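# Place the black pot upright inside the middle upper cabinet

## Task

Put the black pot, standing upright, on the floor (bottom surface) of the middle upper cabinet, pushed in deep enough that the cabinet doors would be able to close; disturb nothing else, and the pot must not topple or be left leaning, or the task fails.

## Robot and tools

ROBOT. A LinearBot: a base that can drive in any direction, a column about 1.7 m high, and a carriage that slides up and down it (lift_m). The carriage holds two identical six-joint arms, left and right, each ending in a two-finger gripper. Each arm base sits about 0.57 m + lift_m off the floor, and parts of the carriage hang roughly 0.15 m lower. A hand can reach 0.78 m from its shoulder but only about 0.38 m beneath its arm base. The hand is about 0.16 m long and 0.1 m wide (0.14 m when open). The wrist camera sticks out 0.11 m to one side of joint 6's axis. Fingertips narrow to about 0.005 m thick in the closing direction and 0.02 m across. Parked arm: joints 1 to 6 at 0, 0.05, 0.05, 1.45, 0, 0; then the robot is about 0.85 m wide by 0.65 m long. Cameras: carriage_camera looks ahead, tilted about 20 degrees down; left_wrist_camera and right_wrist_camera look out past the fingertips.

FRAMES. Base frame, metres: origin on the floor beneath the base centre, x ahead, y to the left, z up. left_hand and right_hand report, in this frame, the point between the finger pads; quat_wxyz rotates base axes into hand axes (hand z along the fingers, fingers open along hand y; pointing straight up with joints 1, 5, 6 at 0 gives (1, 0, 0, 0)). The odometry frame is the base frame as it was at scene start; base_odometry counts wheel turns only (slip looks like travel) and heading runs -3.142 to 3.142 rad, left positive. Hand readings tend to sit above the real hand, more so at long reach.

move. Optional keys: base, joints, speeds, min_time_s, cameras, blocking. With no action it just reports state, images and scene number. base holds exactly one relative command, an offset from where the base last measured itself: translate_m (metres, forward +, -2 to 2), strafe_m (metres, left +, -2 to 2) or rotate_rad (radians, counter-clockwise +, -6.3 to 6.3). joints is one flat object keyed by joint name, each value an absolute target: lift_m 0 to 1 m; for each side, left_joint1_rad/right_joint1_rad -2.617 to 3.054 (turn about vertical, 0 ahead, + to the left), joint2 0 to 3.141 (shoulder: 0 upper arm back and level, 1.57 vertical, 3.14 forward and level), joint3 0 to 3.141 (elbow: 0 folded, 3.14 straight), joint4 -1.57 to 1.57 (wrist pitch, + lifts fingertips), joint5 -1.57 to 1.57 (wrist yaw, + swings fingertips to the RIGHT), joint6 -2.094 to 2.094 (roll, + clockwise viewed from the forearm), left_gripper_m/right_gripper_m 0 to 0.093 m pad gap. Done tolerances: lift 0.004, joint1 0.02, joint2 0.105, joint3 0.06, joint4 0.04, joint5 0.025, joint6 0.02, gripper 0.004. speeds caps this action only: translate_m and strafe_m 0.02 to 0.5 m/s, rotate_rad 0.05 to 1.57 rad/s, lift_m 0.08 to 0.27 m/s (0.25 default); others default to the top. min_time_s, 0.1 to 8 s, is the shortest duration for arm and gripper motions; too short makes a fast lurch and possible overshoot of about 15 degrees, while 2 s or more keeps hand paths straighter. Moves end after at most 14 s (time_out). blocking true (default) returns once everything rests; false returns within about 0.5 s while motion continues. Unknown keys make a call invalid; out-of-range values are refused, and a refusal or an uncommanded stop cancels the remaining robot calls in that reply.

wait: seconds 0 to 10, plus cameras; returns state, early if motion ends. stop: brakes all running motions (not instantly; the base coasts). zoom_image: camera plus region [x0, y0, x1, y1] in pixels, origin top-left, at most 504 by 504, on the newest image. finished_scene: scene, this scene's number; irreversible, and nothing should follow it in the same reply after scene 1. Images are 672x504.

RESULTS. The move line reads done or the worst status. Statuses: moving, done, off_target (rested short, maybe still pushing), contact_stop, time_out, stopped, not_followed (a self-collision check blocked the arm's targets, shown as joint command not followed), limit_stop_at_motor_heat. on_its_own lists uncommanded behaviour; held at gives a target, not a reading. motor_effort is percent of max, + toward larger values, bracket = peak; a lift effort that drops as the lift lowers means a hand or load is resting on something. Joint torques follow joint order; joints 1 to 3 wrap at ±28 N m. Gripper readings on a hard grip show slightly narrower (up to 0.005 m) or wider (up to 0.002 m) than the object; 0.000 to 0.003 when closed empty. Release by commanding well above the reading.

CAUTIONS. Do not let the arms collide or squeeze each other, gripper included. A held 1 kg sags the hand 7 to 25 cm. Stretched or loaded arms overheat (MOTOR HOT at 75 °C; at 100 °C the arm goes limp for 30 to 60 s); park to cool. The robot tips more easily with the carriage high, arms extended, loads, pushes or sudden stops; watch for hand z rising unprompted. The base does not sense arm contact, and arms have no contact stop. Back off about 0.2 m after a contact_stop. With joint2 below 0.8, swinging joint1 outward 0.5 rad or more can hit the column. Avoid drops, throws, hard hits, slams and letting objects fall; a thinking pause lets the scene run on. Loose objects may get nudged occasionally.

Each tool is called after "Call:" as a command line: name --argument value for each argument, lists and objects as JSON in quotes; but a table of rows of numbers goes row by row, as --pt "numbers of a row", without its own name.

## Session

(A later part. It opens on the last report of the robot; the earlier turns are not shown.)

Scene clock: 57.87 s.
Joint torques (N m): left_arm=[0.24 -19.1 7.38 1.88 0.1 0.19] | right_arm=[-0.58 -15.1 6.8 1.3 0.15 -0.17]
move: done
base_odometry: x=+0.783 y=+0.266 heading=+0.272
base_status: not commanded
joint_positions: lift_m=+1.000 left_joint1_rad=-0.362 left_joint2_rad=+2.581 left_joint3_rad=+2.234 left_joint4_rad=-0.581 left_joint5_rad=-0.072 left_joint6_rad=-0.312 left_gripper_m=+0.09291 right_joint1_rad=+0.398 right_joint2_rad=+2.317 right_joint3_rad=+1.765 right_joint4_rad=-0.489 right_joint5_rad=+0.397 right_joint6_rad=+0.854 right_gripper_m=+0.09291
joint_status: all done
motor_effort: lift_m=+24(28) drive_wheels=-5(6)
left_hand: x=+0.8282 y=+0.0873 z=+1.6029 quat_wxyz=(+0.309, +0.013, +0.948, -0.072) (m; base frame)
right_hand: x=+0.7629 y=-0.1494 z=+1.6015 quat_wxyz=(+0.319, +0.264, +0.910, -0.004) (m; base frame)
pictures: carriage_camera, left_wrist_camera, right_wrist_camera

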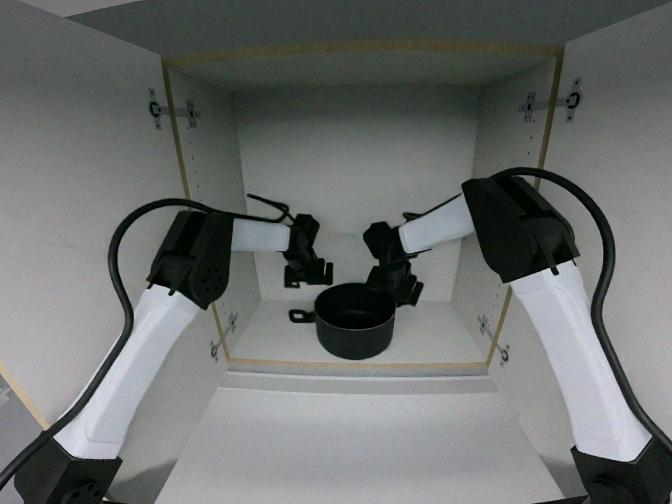

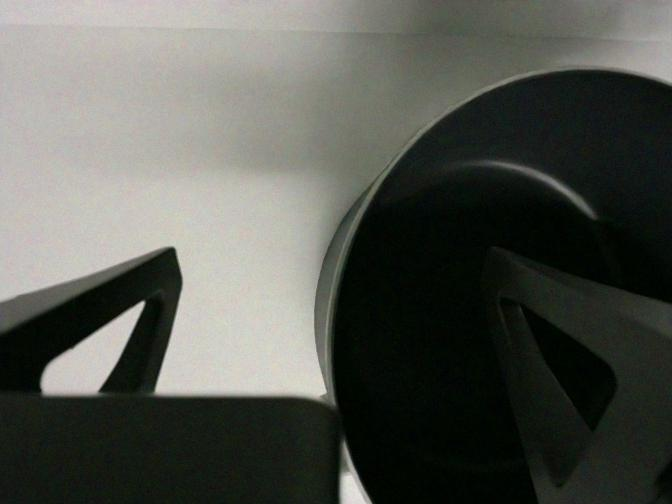

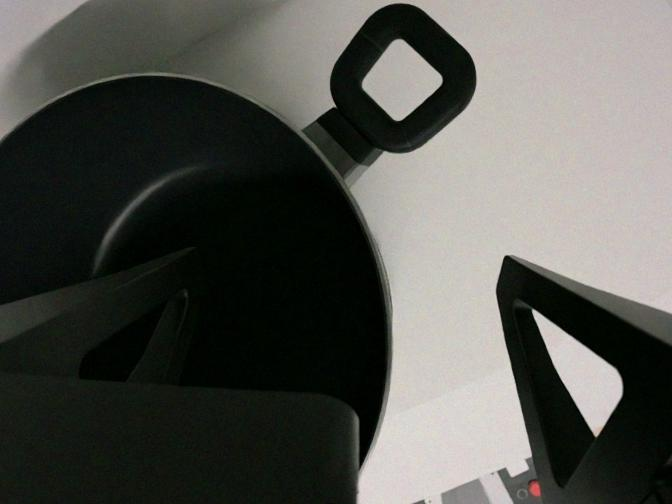

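Call:
move --base '{"translate_m":-0.35}' --speeds '{"translate_m":0.3}'

Call:
move --joints '{"lift_m":0.625,"left_joint1_rad":0,"left_joint2_rad":0.05,"left_joint3_rad":0.05,"left_joint4_rad":1.45,"left_joint5_rad":0,"left_joint6_rad":0,"right_joint1_rad":0.6047,"right_joint2_rad":2.0722,"right_joint3_rad":1.616,"right_joint4_rad":0.4562,"right_joint5_rad":0.6047,"right_joint6_rad":0.07}' --cameras '["carriage_camera","right_wrist_camera"]'

Scene clock: 62.37 s.
Joint torques (N m): left_arm=[0.01 -19.19 7.47 1.88 0.06 0.17] | right_arm=[-0.36 -15.27 6.67 1.34 0.17 -0.16]
move: done
MOTOR HOT: joint 2 (shoulder) of the left arm reports 76 °C; the controller stops that arm at 100 °C. To cool a motor, set the load down, stop pushing, or move to a pose that needs little force.
base_odometry: x=+0.446 y=+0.172 heading=+0.272
base_status: done
joint_positions: lift_m=+1.000 left_joint1_rad=-0.360 left_joint2_rad=+2.581 left_joint3_rad=+2.234 left_joint4_rad=-0.581 left_joint5_rad=-0.070 left_joint6_rad=-0.312 left_gripper_m=+0.09291 right_joint1_rad=+0.396 right_joint2_rad=+2.317 right_joint3_rad=+1.765 right_joint4_rad=-0.489 right_joint5_rad=+0.395 right_joint6_rad=+0.854 right_gripper_m=+0.09291
joint_status: not commanded
motor_effort: lift_m=+24(24) drive_wheels=-2(13)
left_hand: x=+0.8285 y=+0.0882 z=+1.6029 quat_wxyz=(+0.309, +0.012, +0.948, -0.073) (m; base frame)
right_hand: x=+0.7632 y=-0.1503 z=+1.6014 quat_wxyz=(+0.319, +0.265, +0.910, -0.004) (m; base frame)
pictures: none

Scene clock: 64.63 s.
Joint torques (N m): left_arm=[0.59 3.78 4.6 0.05 0.17 0.16] | right_arm=[0.05 -16.14 6.61 2.18 0.17 -0.17]
move: done
MOTOR HOT: still on. Joint 2 (shoulder) of the left arm reports 75 °C.
base_odometry: x=+0.446 y=+0.172 heading=+0.272
base_status: not commanded
joint_positions: lift_m=+0.625 left_joint1_rad=-0.007 left_joint2_rad=+0.055 left_joint3_rad=+0.056 left_joint4_rad=+1.433 left_joint5_rad=-0.013 left_joint6_rad=-0.013 left_gripper_m=+0.09291 right_joint1_rad=+0.602 right_joint2_rad=+2.104 right_joint3_rad=+1.614 right_joint4_rad=+0.435 right_joint5_rad=+0.591 right_joint6_rad=+0.085 right_gripper_m=+0.09292
joint_status: all done
motor_effort: lift_m=+21(22) drive_wheels=-3(4)
left_hand: x=+0.2579 y=+0.3055 z=+1.6333 quat_wxyz=(+0.998, -0.007, +0.068, -0.009) (m; base frame)
right_hand: x=+0.7860 y=-0.0343 z=+1.4657 quat_wxyz=(+0.690, +0.016, +0.723, +0.022) (m; base frame)
pictures: carriage_camera, right_wrist_camera

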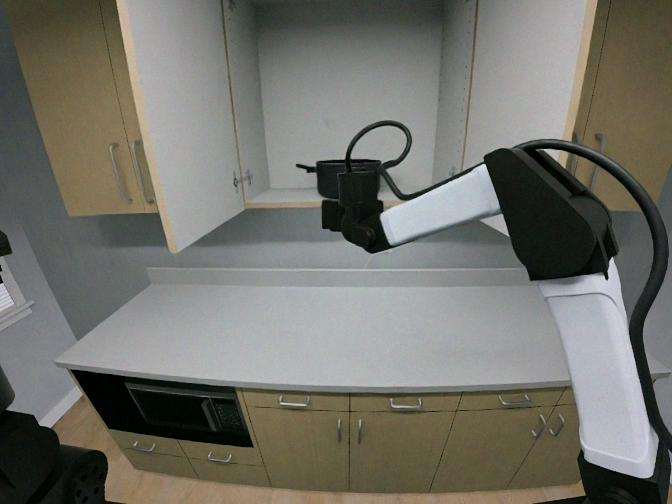

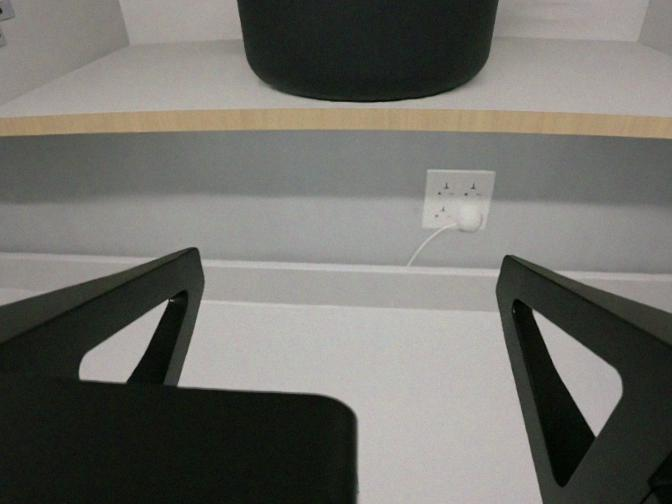

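Call:
move --base '{"translate_m":0.22}' --speeds '{"translate_m":0.2}' --cameras '["carriage_camera","right_wrist_camera"]'

Scene clock: 68.17 s.
Joint torques (N m): left_arm=[0.57 3.74 4.49 -0.02 0.14 0.17] | right_arm=[-0.13 -16.1 6.52 2.13 0.16 -0.16]
move: done
MOTOR HOT: cleared for the motors of the left arm.
base_odometry: x=+0.658 y=+0.232 heading=+0.272
base_status: done
joint_positions: lift_m=+0.625 left_joint1_rad=-0.007 left_joint2_rad=+0.055 left_joint3_rad=+0.056 left_joint4_rad=+1.441 left_joint5_rad=-0.010 left_joint6_rad=-0.012 left_gripper_m=+0.09291 right_joint1_rad=+0.604 right_joint2_rad=+2.104 right_joint3_rad=+1.614 right_joint4_rad=+0.438 right_joint5_rad=+0.592 right_joint6_rad=+0.084 right_gripper_m=+0.09292
joint_status: not commanded
motor_effort: lift_m=+21(21) drive_wheels=-4(10)
left_hand: x=+0.2559 y=+0.3051 z=+1.6336 quat_wxyz=(+0.998, -0.005, +0.064, -0.009) (m; base frame)
right_hand: x=+0.7854 y=-0.0332 z=+1.4664 quat_wxyz=(+0.691, +0.016, +0.722, +0.023) (m; base frame)
pictures: carriage_camera, right_wrist_camera

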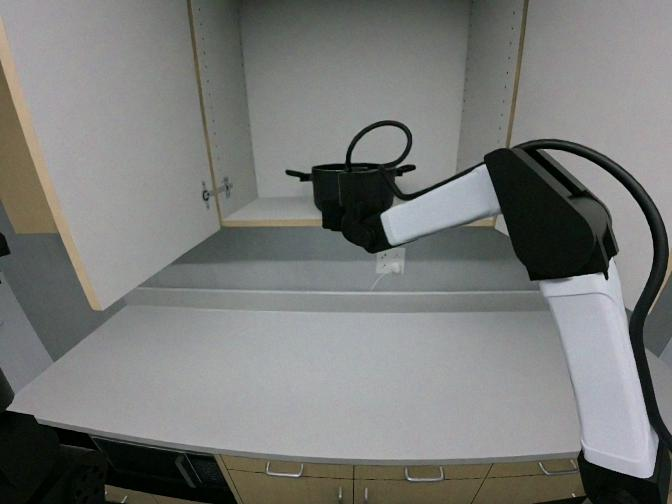

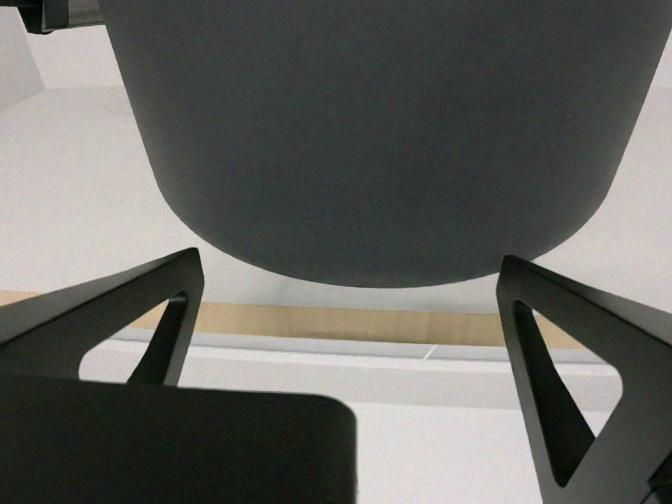

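Call:
move --joints '{"right_joint1_rad":0.562,"right_joint5_rad":0.562}'

Call:
move --base '{"translate_m":0.05}' --speeds '{"translate_m":0.06}' --cameras '["carriage_camera","right_wrist_camera"]'

Scene clock: 70.37 s.
Joint torques (N m): left_arm=[0.61 3.69 4.59 -0.04 0.14 0.17] | right_arm=[-0.13 -16.28 6.56 2.16 -0.14 -0.15]
move: done
base_odometry: x=+0.658 y=+0.232 heading=+0.272
base_status: not commanded
joint_positions: lift_m=+0.625 left_joint1_rad=-0.007 left_joint2_rad=+0.055 left_joint3_rad=+0.056 left_joint4_rad=+1.441 left_joint5_rad=-0.010 left_joint6_rad=-0.012 left_gripper_m=+0.09291 right_joint1_rad=+0.563 right_joint2_rad=+2.104 right_joint3_rad=+1.614 right_joint4_rad=+0.438 right_joint5_rad=+0.574 right_joint6_rad=+0.083 right_gripper_m=+0.09292
joint_status: all done
motor_effort: lift_m=+21(21) drive_wheels=-5(6)
left_hand: x=+0.2559 y=+0.3051 z=+1.6336 quat_wxyz=(+0.998, -0.005, +0.064, -0.009) (m; base frame)
right_hand: x=+0.7962 y=-0.0534 z=+1.4663 quat_wxyz=(+0.691, +0.024, +0.722, +0.015) (m; base frame)
pictures: none

Scene clock: 71.73 s.
Joint torques (N m): left_arm=[0.57 3.75 4.56 -0.07 0.14 0.16] | right_arm=[-0.59 -16.12 6.69 2.13 -0.08 -0.17]
move: done
base_odometry: x=+0.706 y=+0.245 heading=+0.273
base_status: done
joint_positions: lift_m=+0.625 left_joint1_rad=-0.007 left_joint2_rad=+0.055 left_joint3_rad=+0.056 left_joint4_rad=+1.443 left_joint5_rad=-0.010 left_joint6_rad=-0.012 left_gripper_m=+0.09291 right_joint1_rad=+0.568 right_joint2_rad=+2.104 right_joint3_rad=+1.614 right_joint4_rad=+0.440 right_joint5_rad=+0.569 right_joint6_rad=+0.083 right_gripper_m=+0.09292
joint_status: not commanded
motor_effort: lift_m=+21(21) drive_wheels=-5(9)
left_hand: x=+0.2554 y=+0.3051 z=+1.6336 quat_wxyz=(+0.998, -0.005, +0.063, -0.009) (m; base frame)
right_hand: x=+0.7949 y=-0.0498 z=+1.4666 quat_wxyz=(+0.692, +0.021, +0.722, +0.018) (m; base frame)
pictures: carriage_camera, right_wrist_camera

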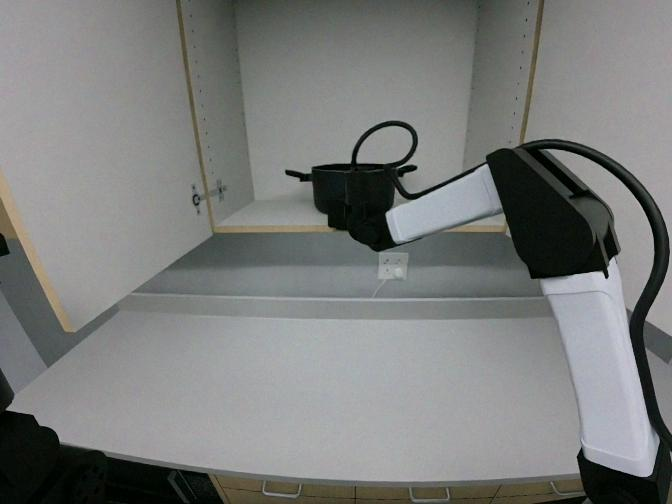

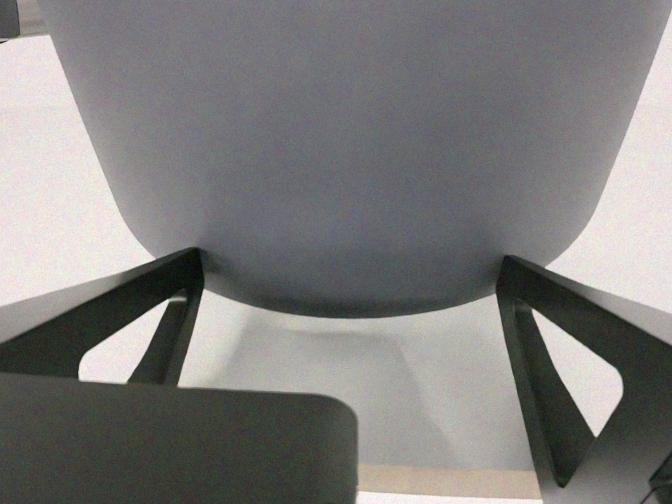

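Call:
move --base '{"translate_m":-0.2}' --speeds '{"translate_m":0.25}' --cameras '["carriage_camera","right_wrist_camera"]'

Scene clock: 74.57 s.
Joint torques (N m): left_arm=[0.53 3.88 4.55 -0.11 0.14 0.17] | right_arm=[-0.32 -16.2 6.67 2.12 -0.06 -0.16]
move: done
base_odometry: x=+0.513 y=+0.192 heading=+0.273
base_status: done
joint_positions: lift_m=+0.625 left_joint1_rad=-0.007 left_joint2_rad=+0.054 left_joint3_rad=+0.056 left_joint4_rad=+1.445 left_joint5_rad=-0.010 left_joint6_rad=-0.012 left_gripper_m=+0.09291 right_joint1_rad=+0.564 right_joint2_rad=+2.104 right_joint3_rad=+1.614 right_joint4_rad=+0.442 right_joint5_rad=+0.569 right_joint6_rad=+0.083 right_gripper_m=+0.09292
joint_status: not commanded
motor_effort: lift_m=+21(21) drive_wheels=-3(12)
left_hand: x=+0.2547 y=+0.3050 z=+1.6337 quat_wxyz=(+0.998, -0.005, +0.062, -0.009) (m; base frame)
right_hand: x=+0.7959 y=-0.0519 z=+1.4670 quat_wxyz=(+0.692, +0.022, +0.721, +0.018) (m; base frame)
pictures: carriage_camera, right_wrist_camera

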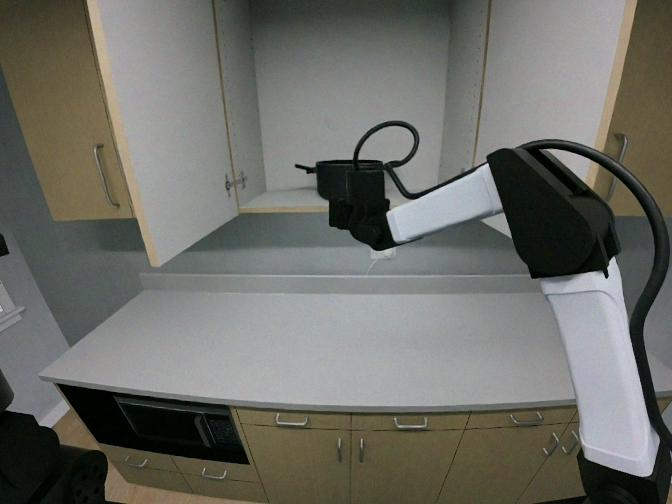

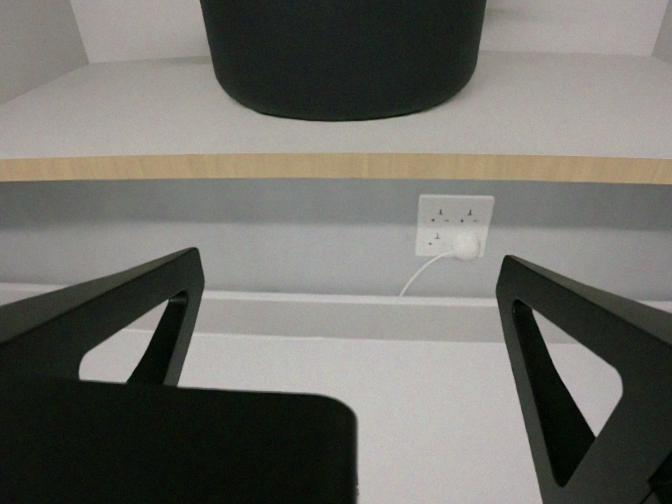

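Call:
finished_scene --scene 2

The scene is finished: the task was done.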